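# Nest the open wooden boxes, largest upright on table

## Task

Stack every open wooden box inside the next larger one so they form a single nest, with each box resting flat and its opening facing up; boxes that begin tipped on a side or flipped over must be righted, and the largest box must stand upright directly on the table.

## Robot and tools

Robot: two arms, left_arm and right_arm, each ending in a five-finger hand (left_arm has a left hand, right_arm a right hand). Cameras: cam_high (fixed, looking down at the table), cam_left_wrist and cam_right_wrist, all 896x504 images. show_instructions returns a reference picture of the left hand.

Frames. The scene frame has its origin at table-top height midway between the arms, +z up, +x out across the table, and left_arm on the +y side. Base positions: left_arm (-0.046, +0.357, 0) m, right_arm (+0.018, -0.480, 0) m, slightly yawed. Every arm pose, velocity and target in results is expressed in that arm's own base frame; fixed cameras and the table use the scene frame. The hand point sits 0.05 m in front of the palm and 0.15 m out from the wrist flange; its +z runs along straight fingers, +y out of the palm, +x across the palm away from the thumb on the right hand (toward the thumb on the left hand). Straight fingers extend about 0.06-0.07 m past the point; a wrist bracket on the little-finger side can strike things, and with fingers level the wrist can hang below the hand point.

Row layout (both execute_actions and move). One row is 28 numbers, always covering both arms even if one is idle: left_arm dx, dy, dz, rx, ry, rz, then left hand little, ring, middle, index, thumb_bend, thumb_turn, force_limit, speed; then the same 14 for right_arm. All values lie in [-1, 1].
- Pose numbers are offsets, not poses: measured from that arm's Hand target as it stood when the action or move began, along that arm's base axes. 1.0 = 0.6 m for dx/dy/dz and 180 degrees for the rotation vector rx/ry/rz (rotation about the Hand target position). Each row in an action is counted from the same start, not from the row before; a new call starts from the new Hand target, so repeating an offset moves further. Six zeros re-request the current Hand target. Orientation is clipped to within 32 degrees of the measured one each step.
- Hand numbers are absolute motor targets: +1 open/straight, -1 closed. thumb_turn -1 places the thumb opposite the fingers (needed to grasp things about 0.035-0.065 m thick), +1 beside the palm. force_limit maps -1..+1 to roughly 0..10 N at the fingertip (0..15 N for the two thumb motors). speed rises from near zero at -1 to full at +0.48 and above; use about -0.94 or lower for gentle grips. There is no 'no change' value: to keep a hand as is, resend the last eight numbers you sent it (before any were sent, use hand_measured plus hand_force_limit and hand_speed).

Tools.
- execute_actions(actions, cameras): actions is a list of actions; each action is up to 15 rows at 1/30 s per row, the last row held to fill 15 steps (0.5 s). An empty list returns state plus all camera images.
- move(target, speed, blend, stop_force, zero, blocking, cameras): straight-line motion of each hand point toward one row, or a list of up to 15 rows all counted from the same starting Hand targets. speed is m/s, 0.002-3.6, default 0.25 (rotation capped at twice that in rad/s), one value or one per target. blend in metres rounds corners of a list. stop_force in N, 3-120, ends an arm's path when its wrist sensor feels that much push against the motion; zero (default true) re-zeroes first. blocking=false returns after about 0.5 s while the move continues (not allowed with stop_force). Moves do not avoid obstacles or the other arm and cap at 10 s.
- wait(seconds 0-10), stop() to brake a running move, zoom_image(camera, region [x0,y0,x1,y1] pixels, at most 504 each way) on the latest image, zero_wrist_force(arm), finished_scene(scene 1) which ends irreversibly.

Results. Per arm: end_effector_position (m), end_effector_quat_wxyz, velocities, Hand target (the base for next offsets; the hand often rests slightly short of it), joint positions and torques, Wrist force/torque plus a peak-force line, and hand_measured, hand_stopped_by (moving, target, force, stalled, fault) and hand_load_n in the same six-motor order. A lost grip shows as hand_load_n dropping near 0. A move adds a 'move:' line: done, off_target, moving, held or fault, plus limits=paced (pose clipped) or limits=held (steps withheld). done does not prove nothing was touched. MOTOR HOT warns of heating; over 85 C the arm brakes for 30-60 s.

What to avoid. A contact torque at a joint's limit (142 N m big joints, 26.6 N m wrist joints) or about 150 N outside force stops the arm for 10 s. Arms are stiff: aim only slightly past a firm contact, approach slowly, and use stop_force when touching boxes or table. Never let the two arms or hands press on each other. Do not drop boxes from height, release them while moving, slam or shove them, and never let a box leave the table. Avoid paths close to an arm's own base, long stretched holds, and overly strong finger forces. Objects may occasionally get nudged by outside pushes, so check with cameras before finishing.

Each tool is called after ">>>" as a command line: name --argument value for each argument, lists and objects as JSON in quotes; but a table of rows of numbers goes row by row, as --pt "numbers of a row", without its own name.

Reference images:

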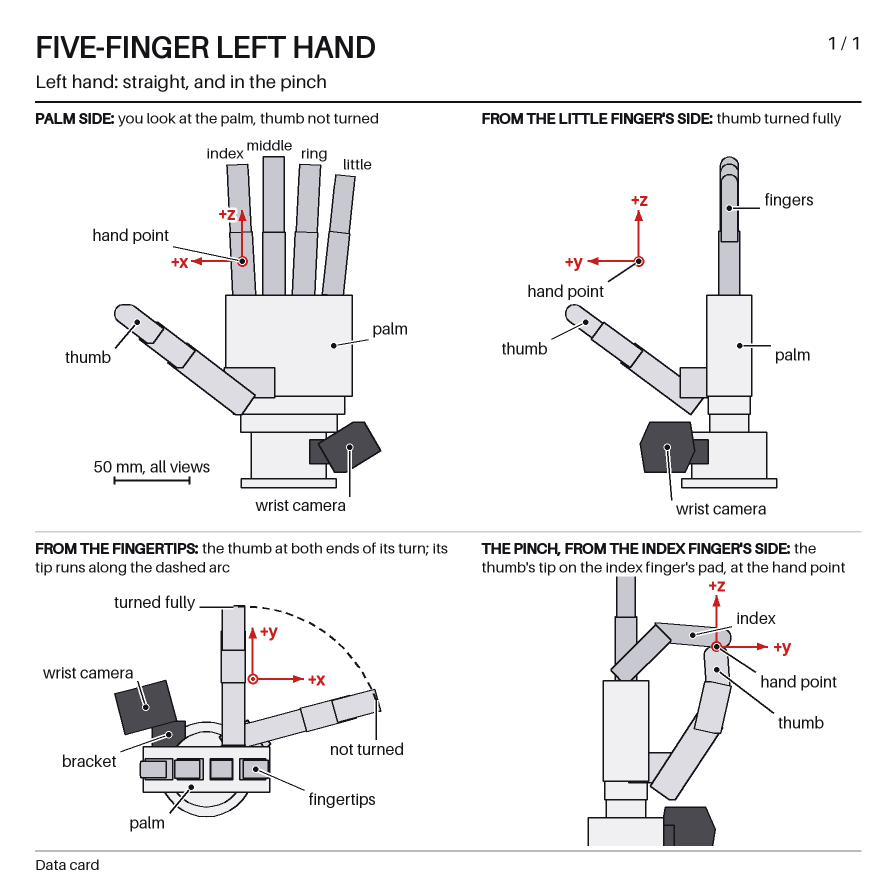

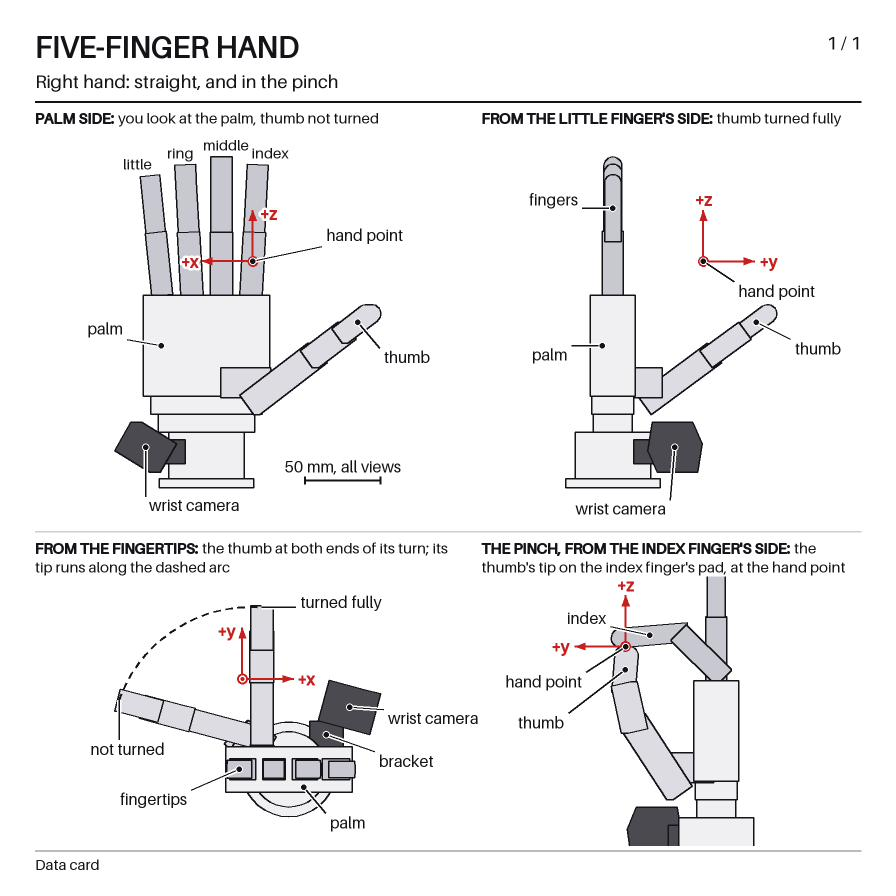

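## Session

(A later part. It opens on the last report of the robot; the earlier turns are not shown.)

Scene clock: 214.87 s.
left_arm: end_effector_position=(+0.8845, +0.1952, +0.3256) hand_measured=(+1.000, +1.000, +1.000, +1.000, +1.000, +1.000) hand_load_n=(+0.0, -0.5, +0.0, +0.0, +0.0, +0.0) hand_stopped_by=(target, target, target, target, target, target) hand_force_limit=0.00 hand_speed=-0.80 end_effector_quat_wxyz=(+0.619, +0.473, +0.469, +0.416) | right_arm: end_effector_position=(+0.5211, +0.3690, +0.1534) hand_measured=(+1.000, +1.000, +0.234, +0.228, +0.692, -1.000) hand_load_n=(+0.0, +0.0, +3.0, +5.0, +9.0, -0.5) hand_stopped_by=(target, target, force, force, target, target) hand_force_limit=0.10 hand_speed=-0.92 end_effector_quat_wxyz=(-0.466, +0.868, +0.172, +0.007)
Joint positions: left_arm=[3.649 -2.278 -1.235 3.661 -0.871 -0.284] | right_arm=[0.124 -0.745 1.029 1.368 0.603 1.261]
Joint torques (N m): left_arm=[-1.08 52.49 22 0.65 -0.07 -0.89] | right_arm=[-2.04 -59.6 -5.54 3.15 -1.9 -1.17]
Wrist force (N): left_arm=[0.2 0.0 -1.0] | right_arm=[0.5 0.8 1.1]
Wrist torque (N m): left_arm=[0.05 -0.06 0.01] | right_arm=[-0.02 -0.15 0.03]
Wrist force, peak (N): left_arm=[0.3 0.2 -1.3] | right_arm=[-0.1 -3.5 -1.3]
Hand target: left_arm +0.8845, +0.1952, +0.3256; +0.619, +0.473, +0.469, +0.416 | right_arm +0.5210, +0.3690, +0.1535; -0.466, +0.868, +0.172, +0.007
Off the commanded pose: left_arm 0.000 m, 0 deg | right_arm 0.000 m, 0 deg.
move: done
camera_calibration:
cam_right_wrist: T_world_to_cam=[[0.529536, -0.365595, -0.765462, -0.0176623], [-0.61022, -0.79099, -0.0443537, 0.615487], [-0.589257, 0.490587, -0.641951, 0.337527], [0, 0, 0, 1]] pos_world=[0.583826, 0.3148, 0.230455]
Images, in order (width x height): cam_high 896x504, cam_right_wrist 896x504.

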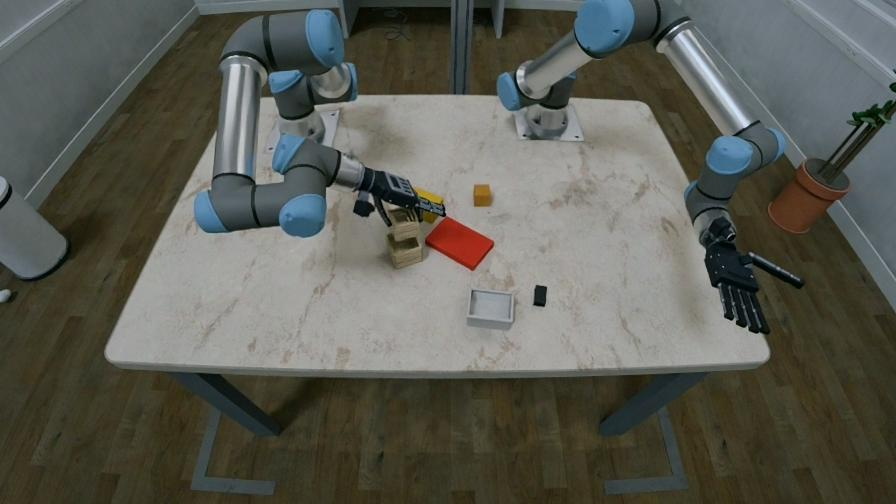

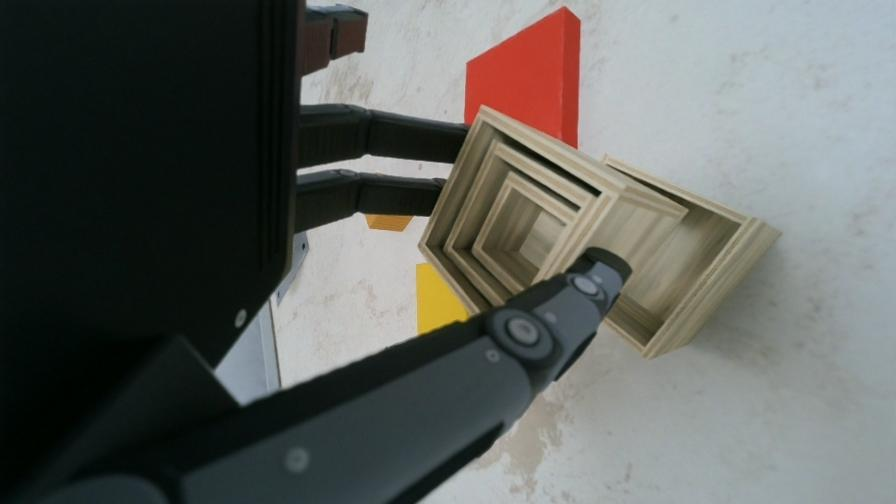

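>>> zoom_image --camera "cam_right_wrist" --region '[720, 190, 800, 270]'

>>> zoom_image --camera "cam_right_wrist" --region '[600, 290, 680, 370]'

>>> zoom_image --camera "cam_right_wrist" --region '[580, 130, 660, 210]'

>>> zoom_image --camera "cam_right_wrist" --region '[460, 90, 540, 170]'

>>> zoom_image --camera "cam_right_wrist" --region '[400, 210, 480, 290]'

>>> zoom_image --camera "cam_right_wrist" --region '[600, 160, 700, 260]'

Scaled by 6.300 from the camera's 896x504 image, which has a finer 1280x720 frame.

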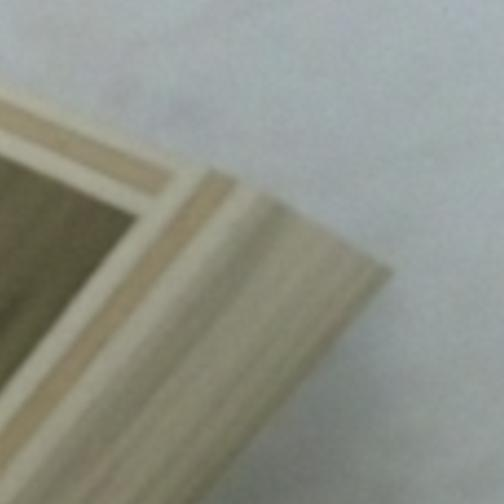

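Scaled by 6.300 from the camera's 896x504 image, which has a finer 1280x720 frame.

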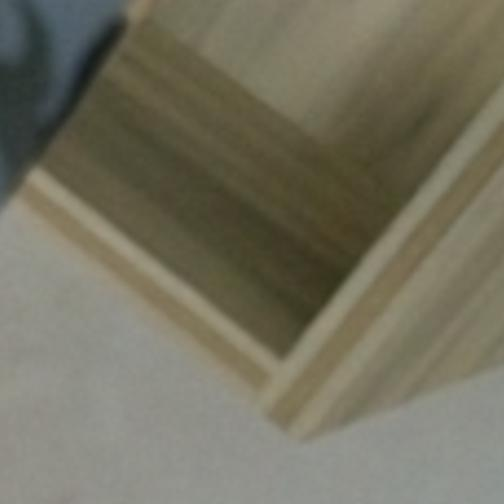

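Scaled by 6.300 from the camera's 896x504 image, which has a finer 1280x720 frame.

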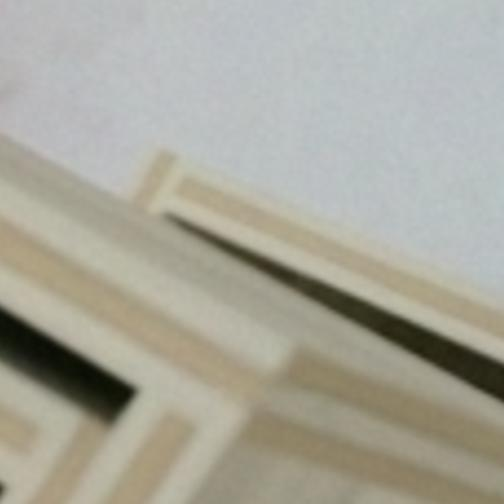

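Scaled by 6.300 from the camera's 896x504 image, which has a finer 1280x720 frame.

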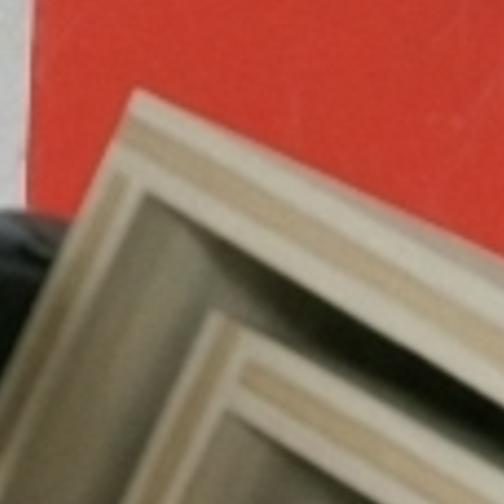

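Scaled by 6.300 from the camera's 896x504 image, which has a finer 1280x720 frame.

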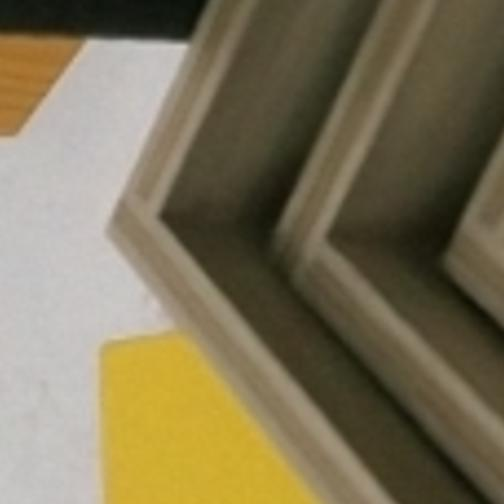

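Scaled by 5.040 from the camera's 896x504 image, which has a finer 1280x720 frame.

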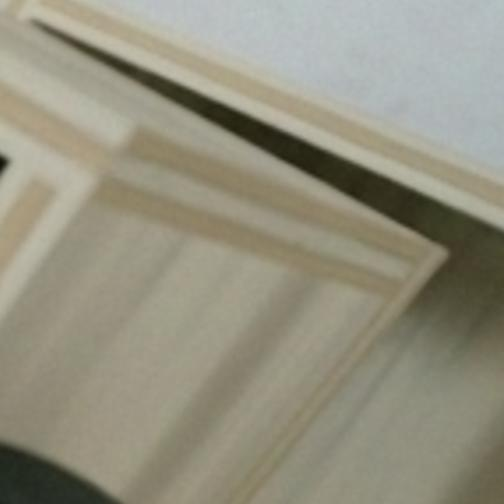

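>>> move --target '[0,0,0,0,0,0,1,1,1,1,1,1,0,-0.8,0.0047,-0.0102,-0.0525,0,0,0.0167,1,1,-0.3,-0.3,0.69,-1,0.1,-0.92]' --speed 0.05 --stop_force 4 --cameras '["cam_right_wrist"]'

>>> zoom_image --camera "cam_right_wrist" --region '[560, 110, 800, 350]'

Scene clock: 223.50 s.
left_arm: end_effector_position=(+0.8845, +0.1952, +0.3256) hand_measured=(+1.000, +1.000, +1.000, +1.000, +1.000, +1.000) hand_load_n=(+0.0, +0.0, +0.0, +0.0, +0.0, +0.0) hand_stopped_by=(target, target, target, target, target, target) hand_force_limit=0.00 hand_speed=-0.80 end_effector_quat_wxyz=(+0.619, +0.473, +0.469, +0.416) | right_arm: end_effector_position=(+0.5238, +0.3629, +0.1220) hand_measured=(+1.000, +1.000, +0.234, +0.228, +0.692, -1.000) hand_load_n=(+0.0, +0.0, +2.5, +5.5, +9.0, -0.5) hand_stopped_by=(target, target, force, force, target, target) hand_force_limit=0.10 hand_speed=-0.92 end_effector_quat_wxyz=(-0.466, +0.863, +0.195, -0.005)
Joint positions: left_arm=[3.649 -2.278 -1.235 3.661 -0.871 -0.284] | right_arm=[0.116 -0.688 1.031 1.396 0.61 1.156]
Joint torques (N m): left_arm=[0.2 51.49 22.03 0.51 -0.19 -0.82] | right_arm=[10.19 -65.39 -30.2 0.44 -3.71 -2.06]
Wrist force (N): left_arm=[0.5 0.2 -1.0] | right_arm=[0.1 0.7 1.3]
Wrist torque (N m): left_arm=[0.10 -0.10 0.02] | right_arm=[-0.06 -0.10 0.01]
Wrist force, peak (N): left_arm=[0.2 0.2 -1.4] | right_arm=[0.1 1.6 1.4]
Hand target: left_arm +0.8845, +0.1952, +0.3256; +0.619, +0.473, +0.469, +0.416 | right_arm +0.5238, +0.3629, +0.1220; -0.466, +0.863, +0.195, -0.005
Off the commanded pose: left_arm 0.000 m, 0 deg | right_arm 0.000 m, 0 deg.
move: done
camera_calibration:
cam_right_wrist: T_world_to_cam=[[0.547959, -0.337291, -0.76549, -0.065355], [-0.56786, -0.821931, -0.0443306, 0.599949], [-0.614228, 0.458983, -0.641918, 0.346598], [0, 0, 0, 1]] pos_world=[0.589389, 0.31199, 0.199055]
Images, in order (width x height): cam_right_wrist 896x504.

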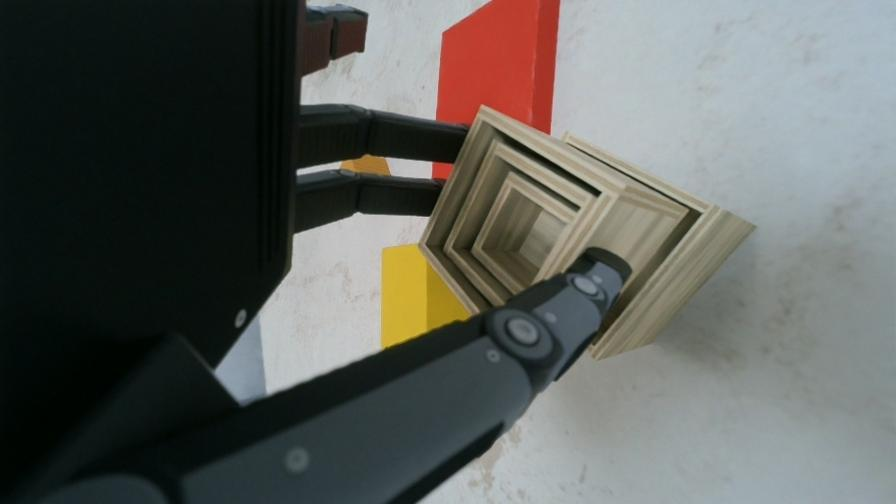

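Scaled by 2.100 from the camera's 896x504 image, which has a finer 1280x720 frame.

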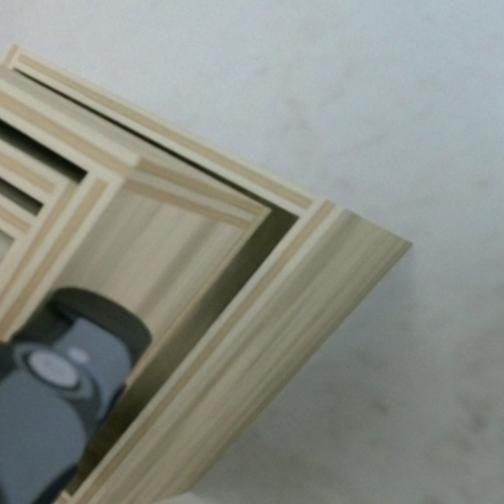

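>>> zoom_image --camera "cam_right_wrist" --region '[660, 180, 760, 280]'

>>> zoom_image --camera "cam_right_wrist" --region '[550, 110, 650, 210]'

>>> zoom_image --camera "cam_right_wrist" --region '[570, 270, 670, 370]'

Scaled by 5.040 from the camera's 896x504 image, which has a finer 1280x720 frame.

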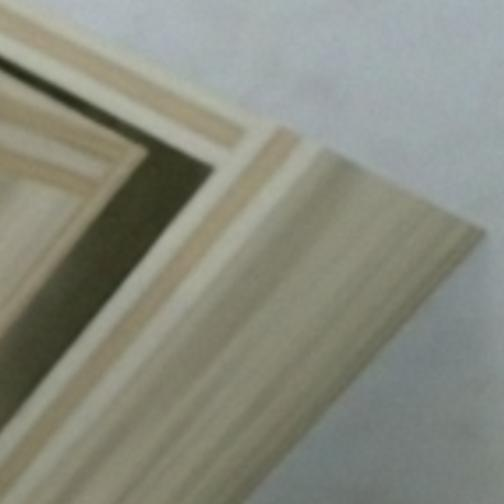

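Scaled by 5.040 from the camera's 896x504 image, which has a finer 1280x720 frame.

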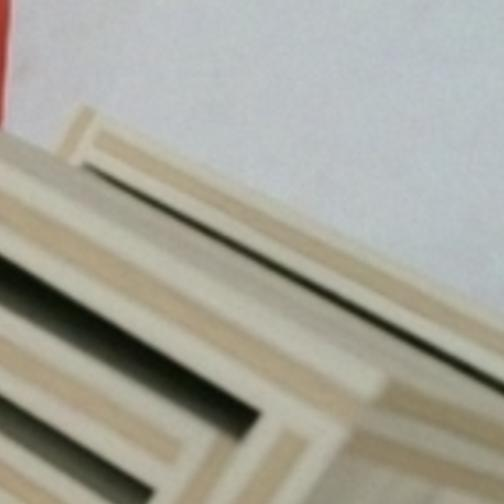

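Scaled by 5.040 from the camera's 896x504 image, which has a finer 1280x720 frame.

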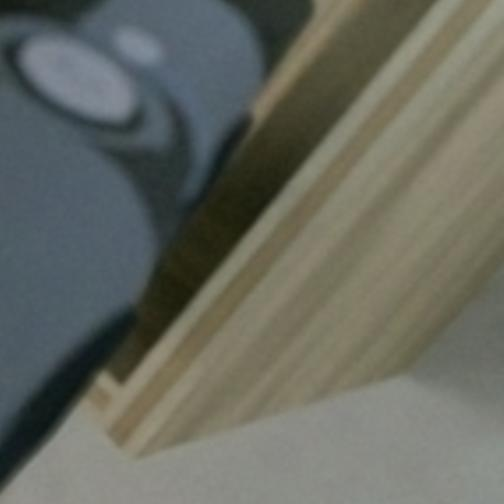

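>>> zoom_image --camera "cam_right_wrist" --region '[610, 195, 710, 295]'

>>> zoom_image --camera "cam_right_wrist" --region '[630, 150, 710, 230]'

Scaled by 5.040 from the camera's 896x504 image, which has a finer 1280x720 frame.

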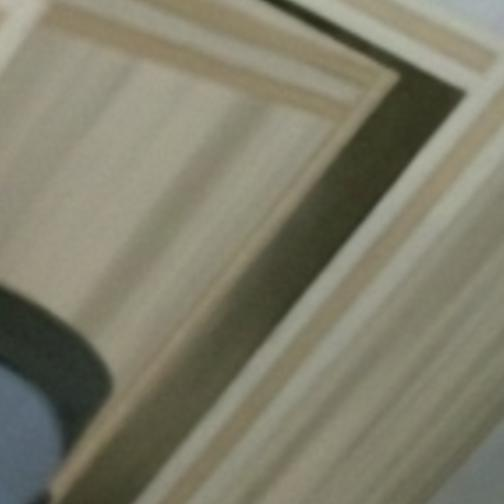

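Scaled by 6.300 from the camera's 896x504 image, which has a finer 1280x720 frame.

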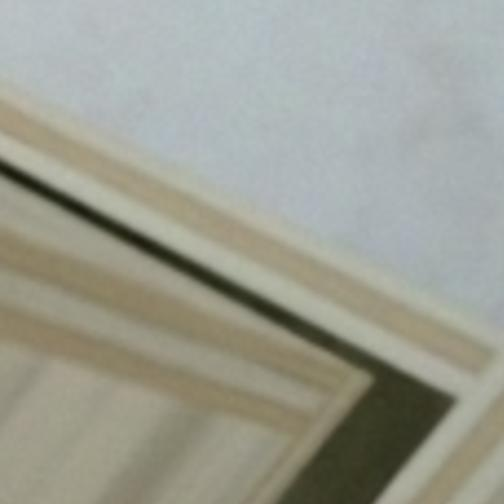

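>>> move --target '[0,0,0,0,0,0,1,1,1,1,1,1,0,-0.8,-0.0015,-0.0002,-0.0067,0,0,0.0039,1,1,-0.3,-0.3,0.69,-1,0.1,-0.92]' --speed 0.03 --stop_force 4 --cameras '["cam_right_wrist"]'

>>> zoom_image --camera "cam_right_wrist" --region '[610, 150, 730, 270]'

>>> zoom_image --camera "cam_right_wrist" --region '[550, 110, 650, 210]'

Scene clock: 229.87 s.
left_arm: end_effector_position=(+0.8845, +0.1952, +0.3256) hand_measured=(+1.000, +1.000, +1.000, +1.000, +1.000, +1.000) hand_load_n=(+0.0, +0.0, +0.0, +0.0, +0.0, +0.0) hand_stopped_by=(target, target, target, target, target, target) hand_force_limit=0.00 hand_speed=-0.80 end_effector_quat_wxyz=(+0.619, +0.473, +0.469, +0.416) | right_arm: end_effector_position=(+0.5229, +0.3628, +0.1179) hand_measured=(+1.000, +1.000, +0.234, +0.228, +0.692, -1.000) hand_load_n=(+0.0, -0.5, +2.5, +5.5, +9.0, -0.5) hand_stopped_by=(target, target, force, force, target, target) hand_force_limit=0.10 hand_speed=-0.92 end_effector_quat_wxyz=(-0.466, +0.862, +0.200, -0.008)
Joint positions: left_arm=[3.649 -2.278 -1.235 3.661 -0.871 -0.284] | right_arm=[0.117 -0.68 1.031 1.404 0.612 1.136]
Joint torques (N m): left_arm=[-0.91 53.05 22.9 0.58 -0.16 -0.97] | right_arm=[6.39 -63.45 -4.91 0.51 -1.1 2.38]
Wrist force (N): left_arm=[0.2 0.1 -1.2] | right_arm=[0.2 0.5 1.2]
Wrist torque (N m): left_arm=[0.08 -0.06 0.00] | right_arm=[-0.07 -0.09 0.11]
Wrist force, peak (N): left_arm=[0.1 0.3 -1.4] | right_arm=[0.0 0.6 1.5]
Hand target: left_arm +0.8845, +0.1952, +0.3256; +0.619, +0.473, +0.469, +0.416 | right_arm +0.5229, +0.3628, +0.1180; -0.466, +0.862, +0.200, -0.008
Off the commanded pose: left_arm 0.000 m, 0 deg | right_arm 0.000 m, 0 deg.
move: done
camera_calibration:
cam_right_wrist: T_world_to_cam=[[0.551972, -0.330504, -0.765568, -0.072527], [-0.557682, -0.828874, -0.0442532, 0.596408], [-0.619933, 0.45137, -0.641832, 0.349136], [0, 0, 0, 1]] pos_world=[0.58908, 0.312787, 0.194955]
Images, in order (width x height): cam_right_wrist 896x504.

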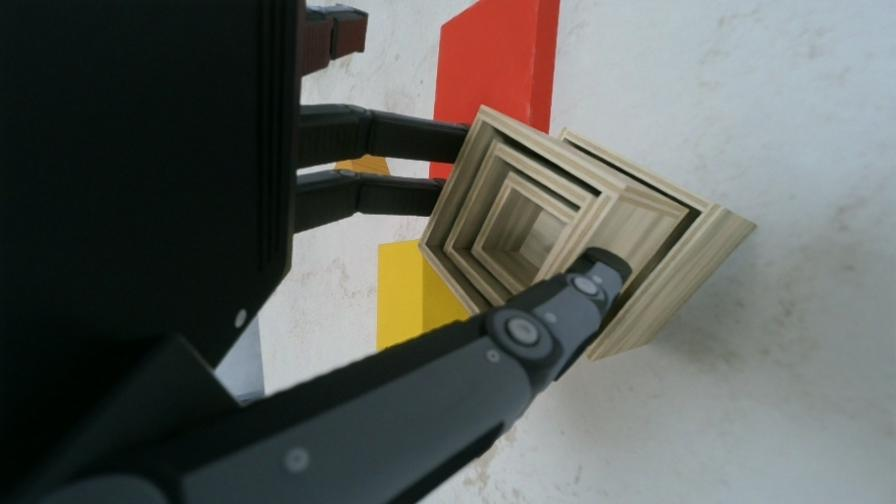

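Scaled by 4.200 from the camera's 896x504 image, which has a finer 1280x720 frame.

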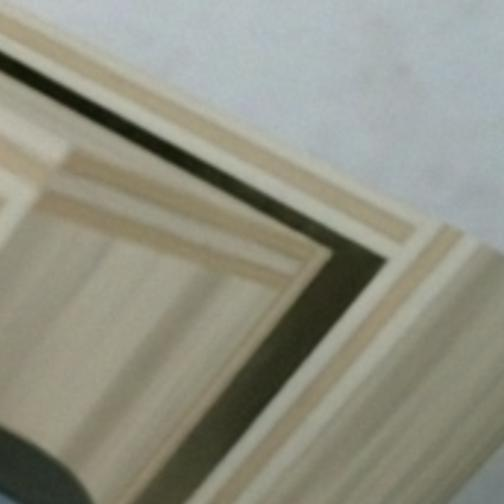

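Scaled by 5.040 from the camera's 896x504 image, which has a finer 1280x720 frame.

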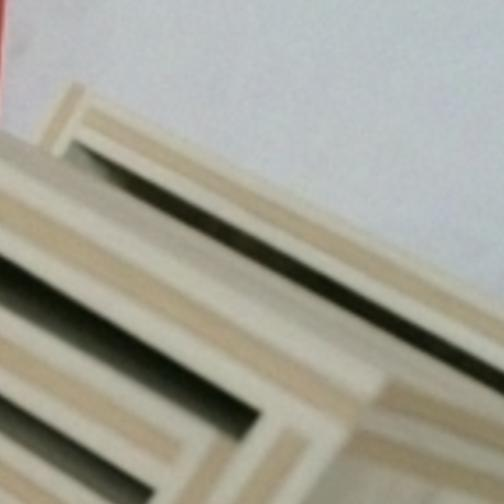

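>>> move --pt "0 0 0 0 0 0 1 1 1 1 1 1 0 -0.8 -0.0012 -0.0006 0 0 0 0 1 1 -0.3 -0.3 0.69 -1 0.1 -0.92" --pt "0 0 0 0 0 0 1 1 1 1 1 1 0 -0.8 -0.0012 -0.0006 -0.0167 0 0 0 1 1 -0.3 -0.3 0.69 -1 0.1 -0.92" --speed 0.02 --stop_force 3 --cameras '["cam_right_wrist"]'

>>> zoom_image --camera "cam_right_wrist" --region '[610, 150, 730, 270]'

>>> zoom_image --camera "cam_right_wrist" --region '[550, 110, 650, 210]'

Scene clock: 233.07 s.
left_arm: end_effector_position=(+0.8845, +0.1952, +0.3256) hand_measured=(+1.000, +1.000, +1.000, +1.000, +1.000, +1.000) hand_load_n=(+0.0, +0.0, +0.0, +0.0, +0.0, +0.0) hand_stopped_by=(target, target, target, target, target, target) hand_force_limit=0.00 hand_speed=-0.80 end_effector_quat_wxyz=(+0.619, +0.473, +0.469, +0.416) | right_arm: end_effector_position=(+0.5222, +0.3624, +0.1079) hand_measured=(+1.000, +1.000, +0.234, +0.228, +0.692, -1.000) hand_load_n=(+0.0, +0.0, +3.0, +5.5, +9.0, -1.0) hand_stopped_by=(target, target, force, force, target, target) hand_force_limit=0.10 hand_speed=-0.92 end_effector_quat_wxyz=(-0.466, +0.862, +0.200, -0.008)
Joint positions: left_arm=[3.649 -2.278 -1.235 3.661 -0.871 -0.284] | right_arm=[0.116 -0.673 1.044 1.384 0.612 1.135]
Joint torques (N m): left_arm=[0.04 51.69 21.18 0.42 -0.11 -0.62] | right_arm=[-11.81 -65.3 -29.91 4.91 0.82 0.18]
Wrist force (N): left_arm=[0.4 0.3 -1.2] | right_arm=[0.2 0.6 1.2]
Wrist torque (N m): left_arm=[0.12 -0.10 0.01] | right_arm=[-0.06 -0.11 0.20]
Wrist force, peak (N): left_arm=[0.4 0.3 -1.2] | right_arm=[0.2 0.9 1.4]
Hand target: left_arm +0.8845, +0.1952, +0.3256; +0.619, +0.473, +0.469, +0.416 | right_arm +0.5222, +0.3624, +0.1079; -0.466, +0.862, +0.200, -0.008
Off the commanded pose: left_arm 0.000 m, 0 deg | right_arm 0.000 m, 0 deg.
move: done
camera_calibration:
cam_right_wrist: T_world_to_cam=[[0.552118, -0.330421, -0.765498, -0.0800533], [-0.55768, -0.828865, -0.0444563, 0.595277], [-0.619805, 0.451448, -0.6419, 0.342378], [0, 0, 0, 1]] pos_world=[0.588381, 0.312387, 0.184955]
Images, in order (width x height): cam_right_wrist 896x504.

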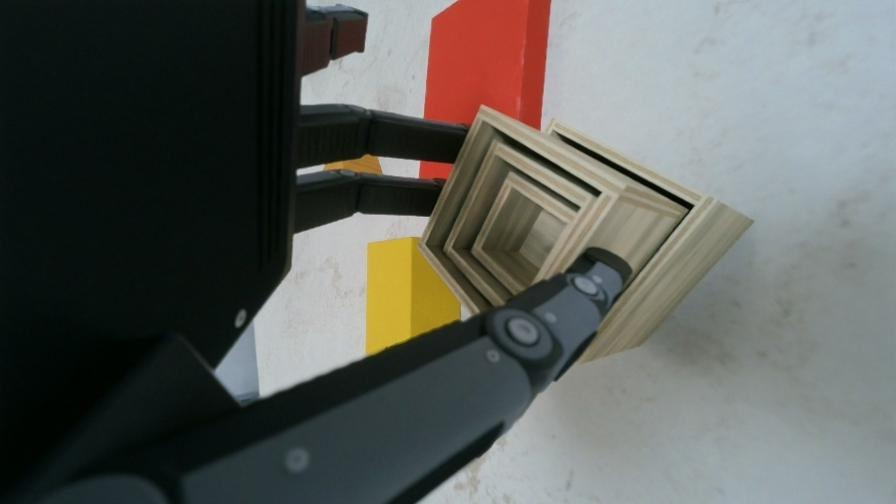

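Scaled by 4.200 from the camera's 896x504 image, which has a finer 1280x720 frame.

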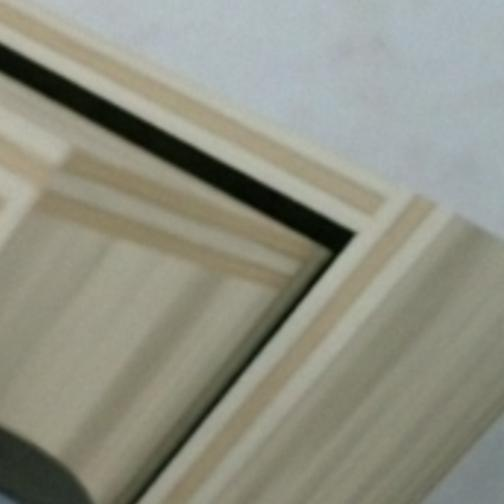

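Scaled by 5.040 from the camera's 896x504 image, which has a finer 1280x720 frame.

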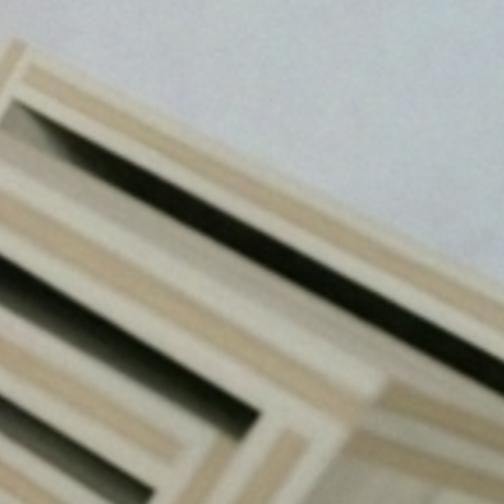

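>>> move --target '[0,0,0,0,0,0,1,1,1,1,1,1,0,-0.8,0,0,-0.0442,0,0,0,1,1,-0.3,-0.3,0.69,-1,0.1,-0.92]' --speed 0.02 --stop_force 3 --cameras '["cam_right_wrist"]'

>>> zoom_image --camera "cam_right_wrist" --region '[410, 70, 730, 390]'

Scene clock: 237.80 s.
left_arm: end_effector_position=(+0.8845, +0.1952, +0.3256) hand_measured=(+1.000, +1.000, +1.000, +1.000, +1.000, +1.000) hand_load_n=(+0.0, +0.0, +0.0, +0.0, +0.0, +0.0) hand_stopped_by=(target, target, target, target, target, target) hand_force_limit=0.00 hand_speed=-0.80 end_effector_quat_wxyz=(+0.619, +0.473, +0.469, +0.416) | right_arm: end_effector_position=(+0.5222, +0.3624, +0.0814) hand_measured=(+1.000, +1.000, +0.234, +0.228, +0.692, -1.000) hand_load_n=(+0.0, +0.0, +3.0, +5.0, +9.0, -0.5) hand_stopped_by=(target, target, force, force, target, target) hand_force_limit=0.10 hand_speed=-0.92 end_effector_quat_wxyz=(-0.466, +0.862, +0.200, -0.008)
Joint positions: left_arm=[3.649 -2.278 -1.235 3.661 -0.871 -0.284] | right_arm=[0.116 -0.645 1.064 1.336 0.612 1.135]
Joint torques (N m): left_arm=[-1.14 51.41 22.27 0.62 -0.14 -0.75] | right_arm=[-9.84 -64.74 -29.54 4.9 -0.09 -0.59]
Wrist force (N): left_arm=[0.1 0.4 -1.1] | right_arm=[0.1 0.7 1.1]
Wrist torque (N m): left_arm=[0.13 -0.05 -0.01] | right_arm=[-0.04 -0.12 0.18]
Wrist force, peak (N): left_arm=[0.3 0.3 -1.4] | right_arm=[0.2 0.7 1.6]
Hand target: left_arm +0.8845, +0.1952, +0.3256; +0.619, +0.473, +0.469, +0.416 | right_arm +0.5222, +0.3624, +0.0814; -0.466, +0.862, +0.200, -0.008
Off the commanded pose: left_arm 0.000 m, 0 deg | right_arm 0.000 m, 0 deg.
move: done
camera_calibration:
cam_right_wrist: T_world_to_cam=[[0.552118, -0.330421, -0.765498, -0.100339], [-0.55768, -0.828865, -0.0444563, 0.594099], [-0.619805, 0.451448, -0.6419, 0.325367], [0, 0, 0, 1]] pos_world=[0.588381, 0.312387, 0.158455]
Images, in order (width x height): cam_right_wrist 896x504.

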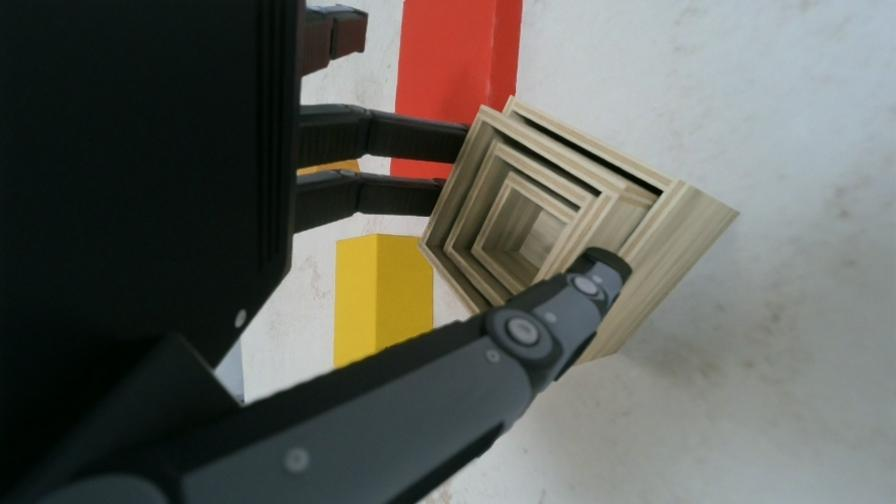

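Scaled by 1.575 from the camera's 896x504 image, which has a finer 1280x720 frame.

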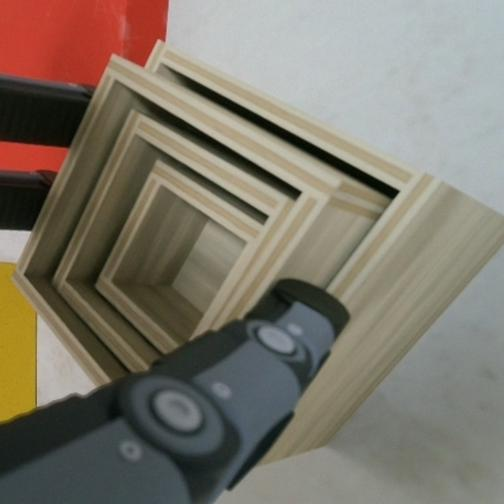

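>>> move --target '[0,0,0,0,0,0,1,1,1,1,1,1,0,-0.8,0,0,-0.0083,0,0,0,1,1,-0.3,-0.3,0.69,-1,0.1,-0.92]' --speed 0.008 --stop_force 3 --cameras '[]'

Scene clock: 239.87 s.
left_arm: end_effector_position=(+0.8845, +0.1952, +0.3256) hand_measured=(+1.000, +1.000, +1.000, +1.000, +1.000, +1.000) hand_load_n=(+0.0, +0.0, +0.0, +0.0, +0.0, +0.0) hand_stopped_by=(target, target, target, target, target, target) hand_force_limit=0.00 hand_speed=-0.80 end_effector_quat_wxyz=(+0.619, +0.473, +0.469, +0.416) | right_arm: end_effector_position=(+0.5223, +0.3624, +0.0788) hand_measured=(+1.000, +1.000, +0.234, +0.228, +0.692, -1.000) hand_load_n=(+0.0, -0.5, +3.0, +5.0, +9.0, -0.5) hand_stopped_by=(target, target, force, force, target, target) hand_force_limit=0.10 hand_speed=-0.92 end_effector_quat_wxyz=(-0.466, +0.862, +0.200, -0.008)
Joint positions: left_arm=[3.649 -2.278 -1.235 3.661 -0.871 -0.284] | right_arm=[0.116 -0.642 1.066 1.332 0.612 1.135]
Joint torques (N m): left_arm=[-0.83 51.51 22.15 0.69 -0.18 -0.57] | right_arm=[-9.49 -62.42 -29.37 4.47 -0.65 -0.84]
Wrist force (N): left_arm=[0.4 -0.1 -0.9] | right_arm=[0.8 -2.1 -0.6]
Wrist torque (N m): left_arm=[0.03 -0.09 0.02] | right_arm=[0.02 -0.02 0.12]
Wrist force, peak (N): left_arm=[0.3 0.5 -1.3] | right_arm=[1.6 -4.6 -2.4]
Hand target: left_arm +0.8845, +0.1952, +0.3256; +0.619, +0.473, +0.469, +0.416 | right_arm +0.5223, +0.3624, +0.0788; -0.466, +0.862, +0.200, -0.008 (not the last commanded pose)
Off the commanded pose: left_arm 0.000 m, 0 deg | right_arm 0.002 m, 0 deg.
move: contact (right_arm)
No camera images: "cameras" was empty.

>>> move --pt "0 0 0 0 0 0 1 1 1 1 1 1 0 -0.8 0 0 0.0018 0 0 0 1 1 -0.3 -0.3 0.69 -1 0.1 -0.92" --pt "0 0 0 0 0 0 1 1 1 1 1 1 0 -0.8 0 0 0.0018 0 0 0 1 1 0.42 0.42 0.69 -1 0.1 -0.85" --speed 0.02 --cameras '["cam_right_wrist"]'

>>> zoom_image --camera "cam_right_wrist" --region '[410, 70, 730, 390]'

Scene clock: 242.10 s.
left_arm: end_effector_position=(+0.8845, +0.1952, +0.3256) hand_measured=(+1.000, +1.000, +1.000, +1.000, +1.000, +1.000) hand_load_n=(+0.0, +0.0, +0.0, +0.0, +0.0, +0.0) hand_stopped_by=(target, target, target, target, target, target) hand_force_limit=0.00 hand_speed=-0.80 end_effector_quat_wxyz=(+0.619, +0.473, +0.469, +0.416) | right_arm: end_effector_position=(+0.5223, +0.3624, +0.0799) hand_measured=(+1.000, +1.000, +0.420, +0.420, +0.690, -1.000) hand_load_n=(+0.0, +0.0, +0.0, +0.0, +0.0, +0.0) hand_stopped_by=(target, target, target, target, target, target) hand_force_limit=0.10 hand_speed=-0.85 end_effector_quat_wxyz=(-0.466, +0.862, +0.200, -0.008)
Joint positions: left_arm=[3.649 -2.278 -1.235 3.661 -0.871 -0.284] | right_arm=[0.116 -0.643 1.065 1.334 0.612 1.135]
Joint torques (N m): left_arm=[-0.68 53.07 23.69 0.69 -0.17 -0.79] | right_arm=[-8.84 -57.7 -26.36 1.94 -0.64 -0.86]
Wrist force (N): left_arm=[0.6 0.3 -0.8] | right_arm=[0.3 0.1 0.9]
Wrist torque (N m): left_arm=[0.09 -0.12 0.03] | right_arm=[-0.08 -0.13 0.18]
Wrist force, peak (N): left_arm=[0.3 -0.1 -1.5] | right_arm=[1.2 -2.3 -0.7]
Hand target: left_arm +0.8845, +0.1952, +0.3256; +0.619, +0.473, +0.469, +0.416 | right_arm +0.5223, +0.3624, +0.0799; -0.466, +0.862, +0.200, -0.008
Off the commanded pose: left_arm 0.000 m, 0 deg | right_arm 0.000 m, 0 deg.
move: done
camera_calibration:
cam_right_wrist: T_world_to_cam=[[0.552153, -0.330445, -0.765462, -0.101429], [-0.557714, -0.82884, -0.0444925, 0.594055], [-0.619743, 0.451476, -0.641941, 0.32443], [0, 0, 0, 1]] pos_world=[0.588381, 0.312387, 0.157055]
Images, in order (width x height): cam_right_wrist 896x504.

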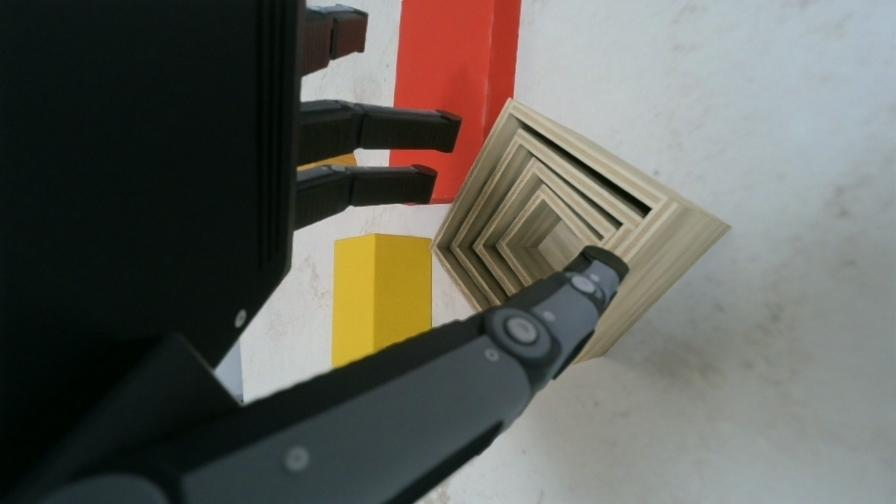

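Scaled by 1.575 from the camera's 896x504 image, which has a finer 1280x720 frame.

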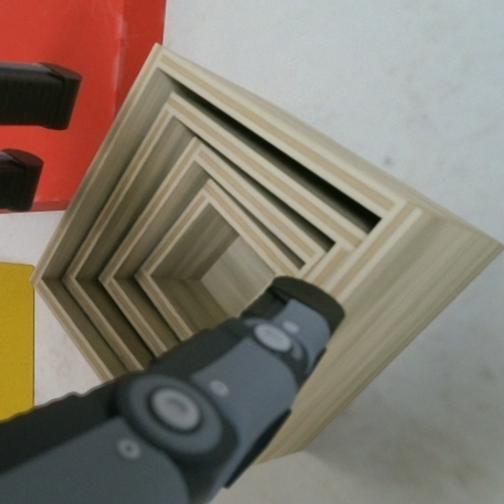

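>>> move --pt "0 0 0 0 0 0 1 1 1 1 1 1 0 -0.8 0 0 0.12 0 0 0 1 1 0.42 0.42 0.69 -1 0.1 -0.85" --pt "0 0 0 0 0 0 1 1 1 1 1 1 0 -0.8 0.02 -0.08 0.22 0 0 0 1 1 0.42 0.42 0.69 -1 0.1 -0.85" --speed 0.15 --blend 0.02 --cameras '["cam_high","cam_right_wrist"]'

>>> zoom_image --camera "cam_right_wrist" --region '[430, 50, 750, 370]'

>>> zoom_image --camera "cam_high" --region '[350, 190, 500, 320]'

Scene clock: 244.33 s.
left_arm: end_effector_position=(+0.8845, +0.1952, +0.3256) hand_measured=(+1.000, +1.000, +1.000, +1.000, +1.000, +1.000) hand_load_n=(+0.0, +0.0, +0.0, +0.0, +0.0, +0.0) hand_stopped_by=(target, target, target, target, target, target) hand_force_limit=0.00 hand_speed=-0.80 end_effector_quat_wxyz=(+0.619, +0.473, +0.469, +0.416) | right_arm: end_effector_position=(+0.5343, +0.3144, +0.2119) hand_measured=(+1.000, +1.000, +0.420, +0.420, +0.690, -1.000) hand_load_n=(+0.0, +0.0, +0.0, +0.0, +0.5, +0.0) hand_stopped_by=(target, target, target, target, target, target) hand_force_limit=0.10 hand_speed=-0.85 end_effector_quat_wxyz=(-0.466, +0.862, +0.200, -0.008)
Joint positions: left_arm=[3.649 -2.278 -1.235 3.661 -0.871 -0.284] | right_arm=[0.035 -0.76 0.957 1.668 0.632 0.999]
Joint torques (N m): left_arm=[-0.65 52.29 23.31 0.58 -0.36 -0.74] | right_arm=[4.18 -45.56 -4.74 4.5 -3.66 0.43]
Wrist force (N): left_arm=[0.3 0.0 -1.1] | right_arm=[0.6 0.0 0.9]
Wrist torque (N m): left_arm=[0.07 -0.08 0.02] | right_arm=[-0.08 -0.14 0.02]
Wrist force, peak (N): left_arm=[0.3 0.3 -1.4] | right_arm=[-0.1 1.3 1.9]
Hand target: left_arm +0.8845, +0.1952, +0.3256; +0.619, +0.473, +0.469, +0.416 | right_arm +0.5343, +0.3144, +0.2119; -0.466, +0.862, +0.200, -0.008
Off the commanded pose: left_arm 0.000 m, 0 deg | right_arm 0.000 m, 0 deg.
move: done
camera_calibration:
cam_right_wrist: T_world_to_cam=[[0.552418, -0.330517, -0.76524, -0.02308], [-0.55772, -0.828828, -0.0446303, 0.566877], [-0.619502, 0.451445, -0.642196, 0.438211], [0, 0, 0, 1]] pos_world=[0.600381, 0.264387, 0.289055]
Images, in order (width x height): cam_high 896x504, cam_right_wrist 896x504.

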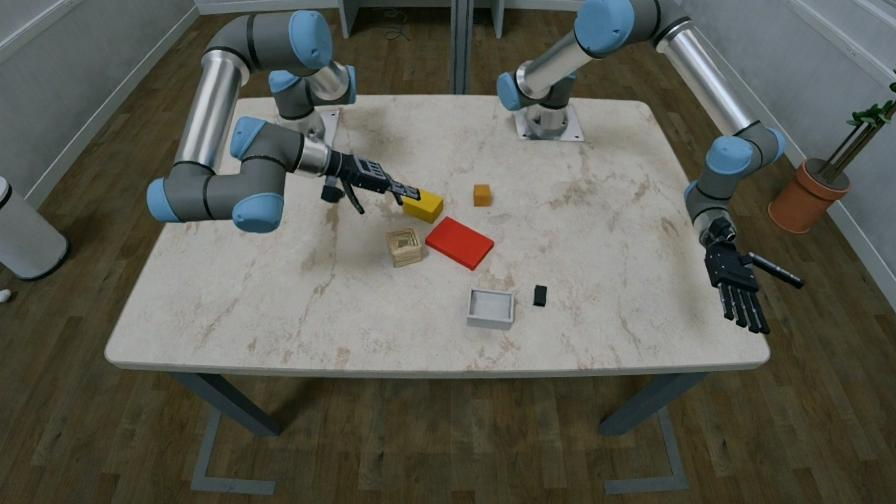

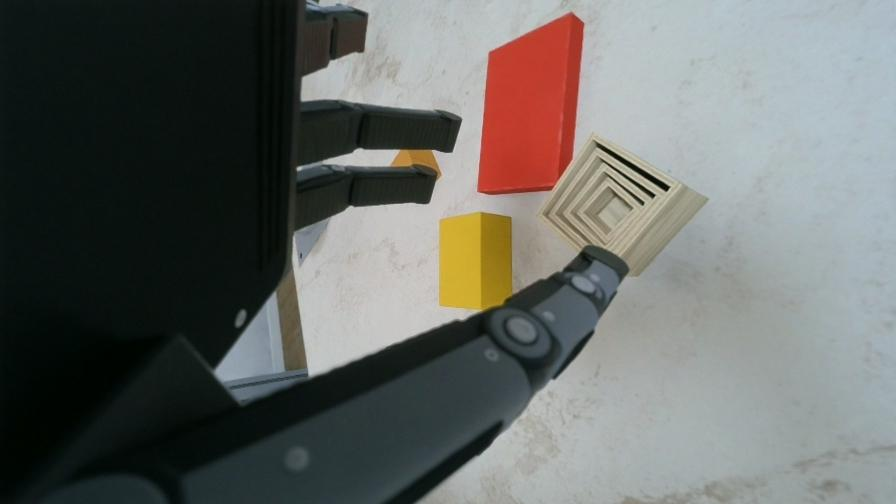

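Scaled by 1.575 from the camera's 896x504 image, which has a finer 1280x720 frame.

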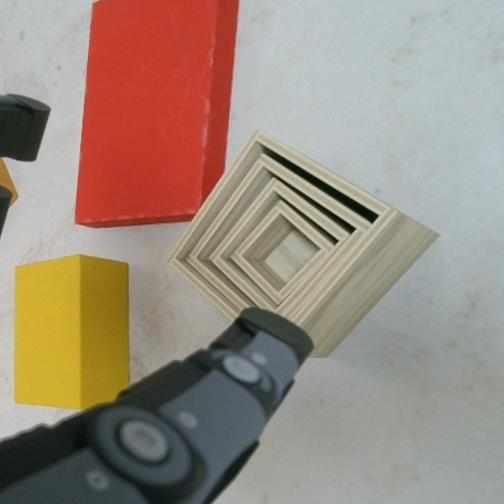

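Scaled by 3.360 from the camera's 896x504 image, which has a finer 1280x720 frame.

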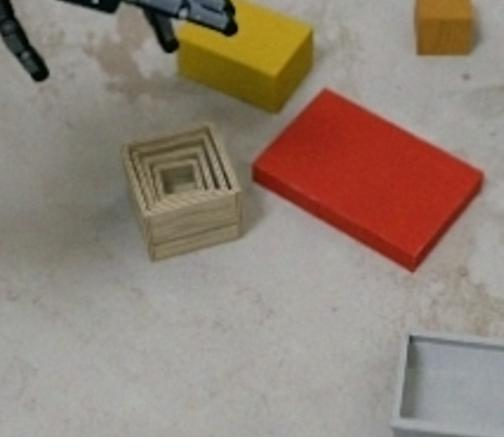

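>>> zoom_image --camera "cam_right_wrist" --region '[530, 120, 720, 310]'

>>> zoom_image --camera "cam_high" --region '[380, 220, 430, 270]'

Scaled by 2.653 from the camera's 896x504 image, which has a finer 1280x720 frame.

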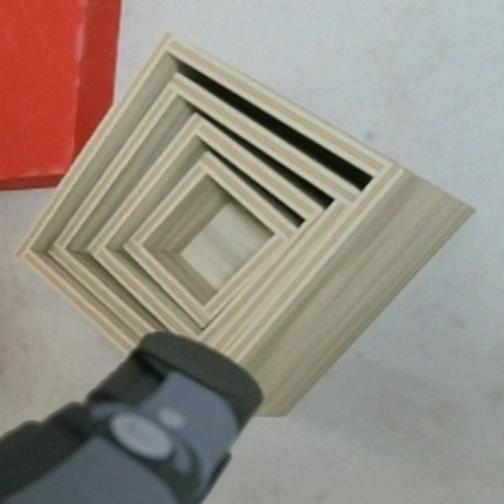

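Scaled by 10.080 from the camera's 896x504 image, which has a finer 1280x720 frame.

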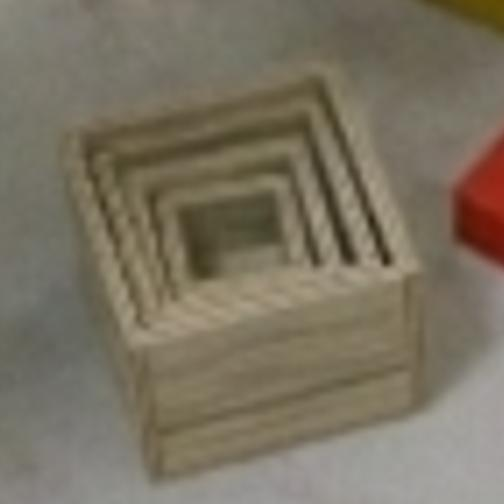

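>>> move --target '[0,0,0,0,0,0,1,1,1,1,1,1,0,-0.8,-0.03,0.12,0.03,0,0,0,1,1,1,1,1,1,0.1,0]' --speed 0.2 --cameras '["cam_right_wrist"]'

Scene clock: 248.93 s.
left_arm: end_effector_position=(+0.8845, +0.1952, +0.3256) hand_measured=(+1.000, +1.000, +1.000, +1.000, +1.000, +1.000) hand_load_n=(+0.0, +0.0, +0.5, +0.0, +0.0, +0.0) hand_stopped_by=(target, target, target, target, target, target) hand_force_limit=0.00 hand_speed=-0.80 end_effector_quat_wxyz=(+0.619, +0.473, +0.469, +0.416) | right_arm: end_effector_position=(+0.5163, +0.3864, +0.2299) hand_measured=(+1.000, +1.000, +1.000, +1.000, +1.000, +1.000) hand_load_n=(+0.0, +0.0, -0.5, +0.0, +0.0, +0.0) hand_stopped_by=(target, target, target, target, target, target) hand_force_limit=0.10 hand_speed=0.00 end_effector_quat_wxyz=(-0.466, +0.862, +0.200, -0.008)
Joint positions: left_arm=[3.649 -2.278 -1.235 3.661 -0.871 -0.284] | right_arm=[0.157 -0.749 0.849 1.597 0.606 1.206]
Joint torques (N m): left_arm=[-0.25 51.21 22.57 0.64 -0.04 -0.69] | right_arm=[10.11 -62.88 -14.45 2.5 -0.05 2.36]
Wrist force (N): left_arm=[0.4 0.5 -1.0] | right_arm=[0.4 0.0 0.9]
Wrist torque (N m): left_arm=[0.14 -0.09 0.01] | right_arm=[-0.09 -0.12 0.10]
Wrist force, peak (N): left_arm=[0.1 0.2 -1.4] | right_arm=[0.6 -1.2 2.0]
Hand target: left_arm +0.8845, +0.1952, +0.3256; +0.619, +0.473, +0.469, +0.416 | right_arm +0.5163, +0.3864, +0.2299; -0.466, +0.862, +0.200, -0.008
Off the commanded pose: left_arm 0.000 m, 0 deg | right_arm 0.000 m, 0 deg.
move: done
camera_calibration:
cam_right_wrist: T_world_to_cam=[[0.552087, -0.330468, -0.765501, 0.024615], [-0.557712, -0.828846, -0.0444134, 0.617246], [-0.619805, 0.451449, -0.641901, 0.406135], [0, 0, 0, 1]] pos_world=[0.582381, 0.336387, 0.306955]
Images, in order (width x height): cam_right_wrist 896x504.

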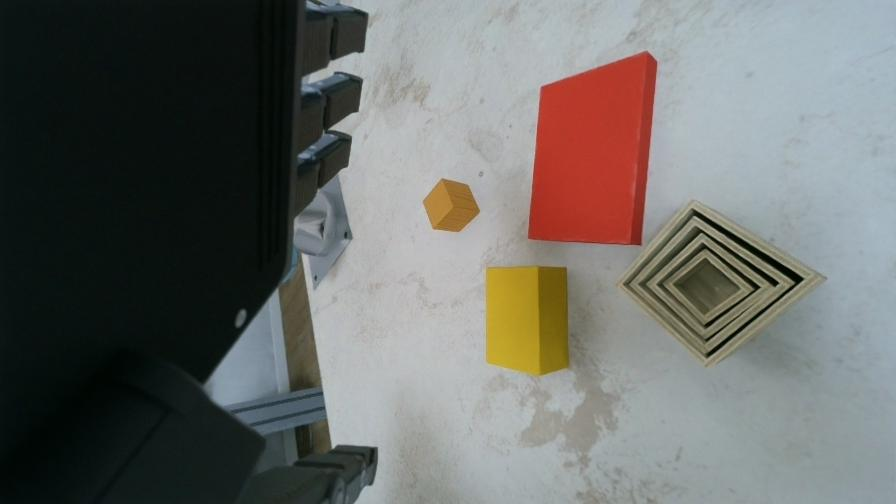

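>>> zoom_image --camera "cam_right_wrist" --region '[600, 190, 840, 380]'

Scaled by 2.100 from the camera's 896x504 image, which has a finer 1280x720 frame.

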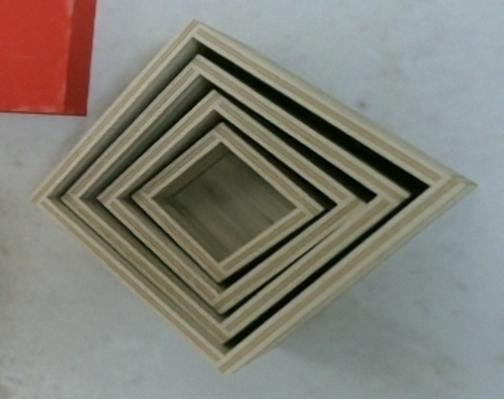

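>>> finished_scene --scene 1

The scene is finished: the task was done.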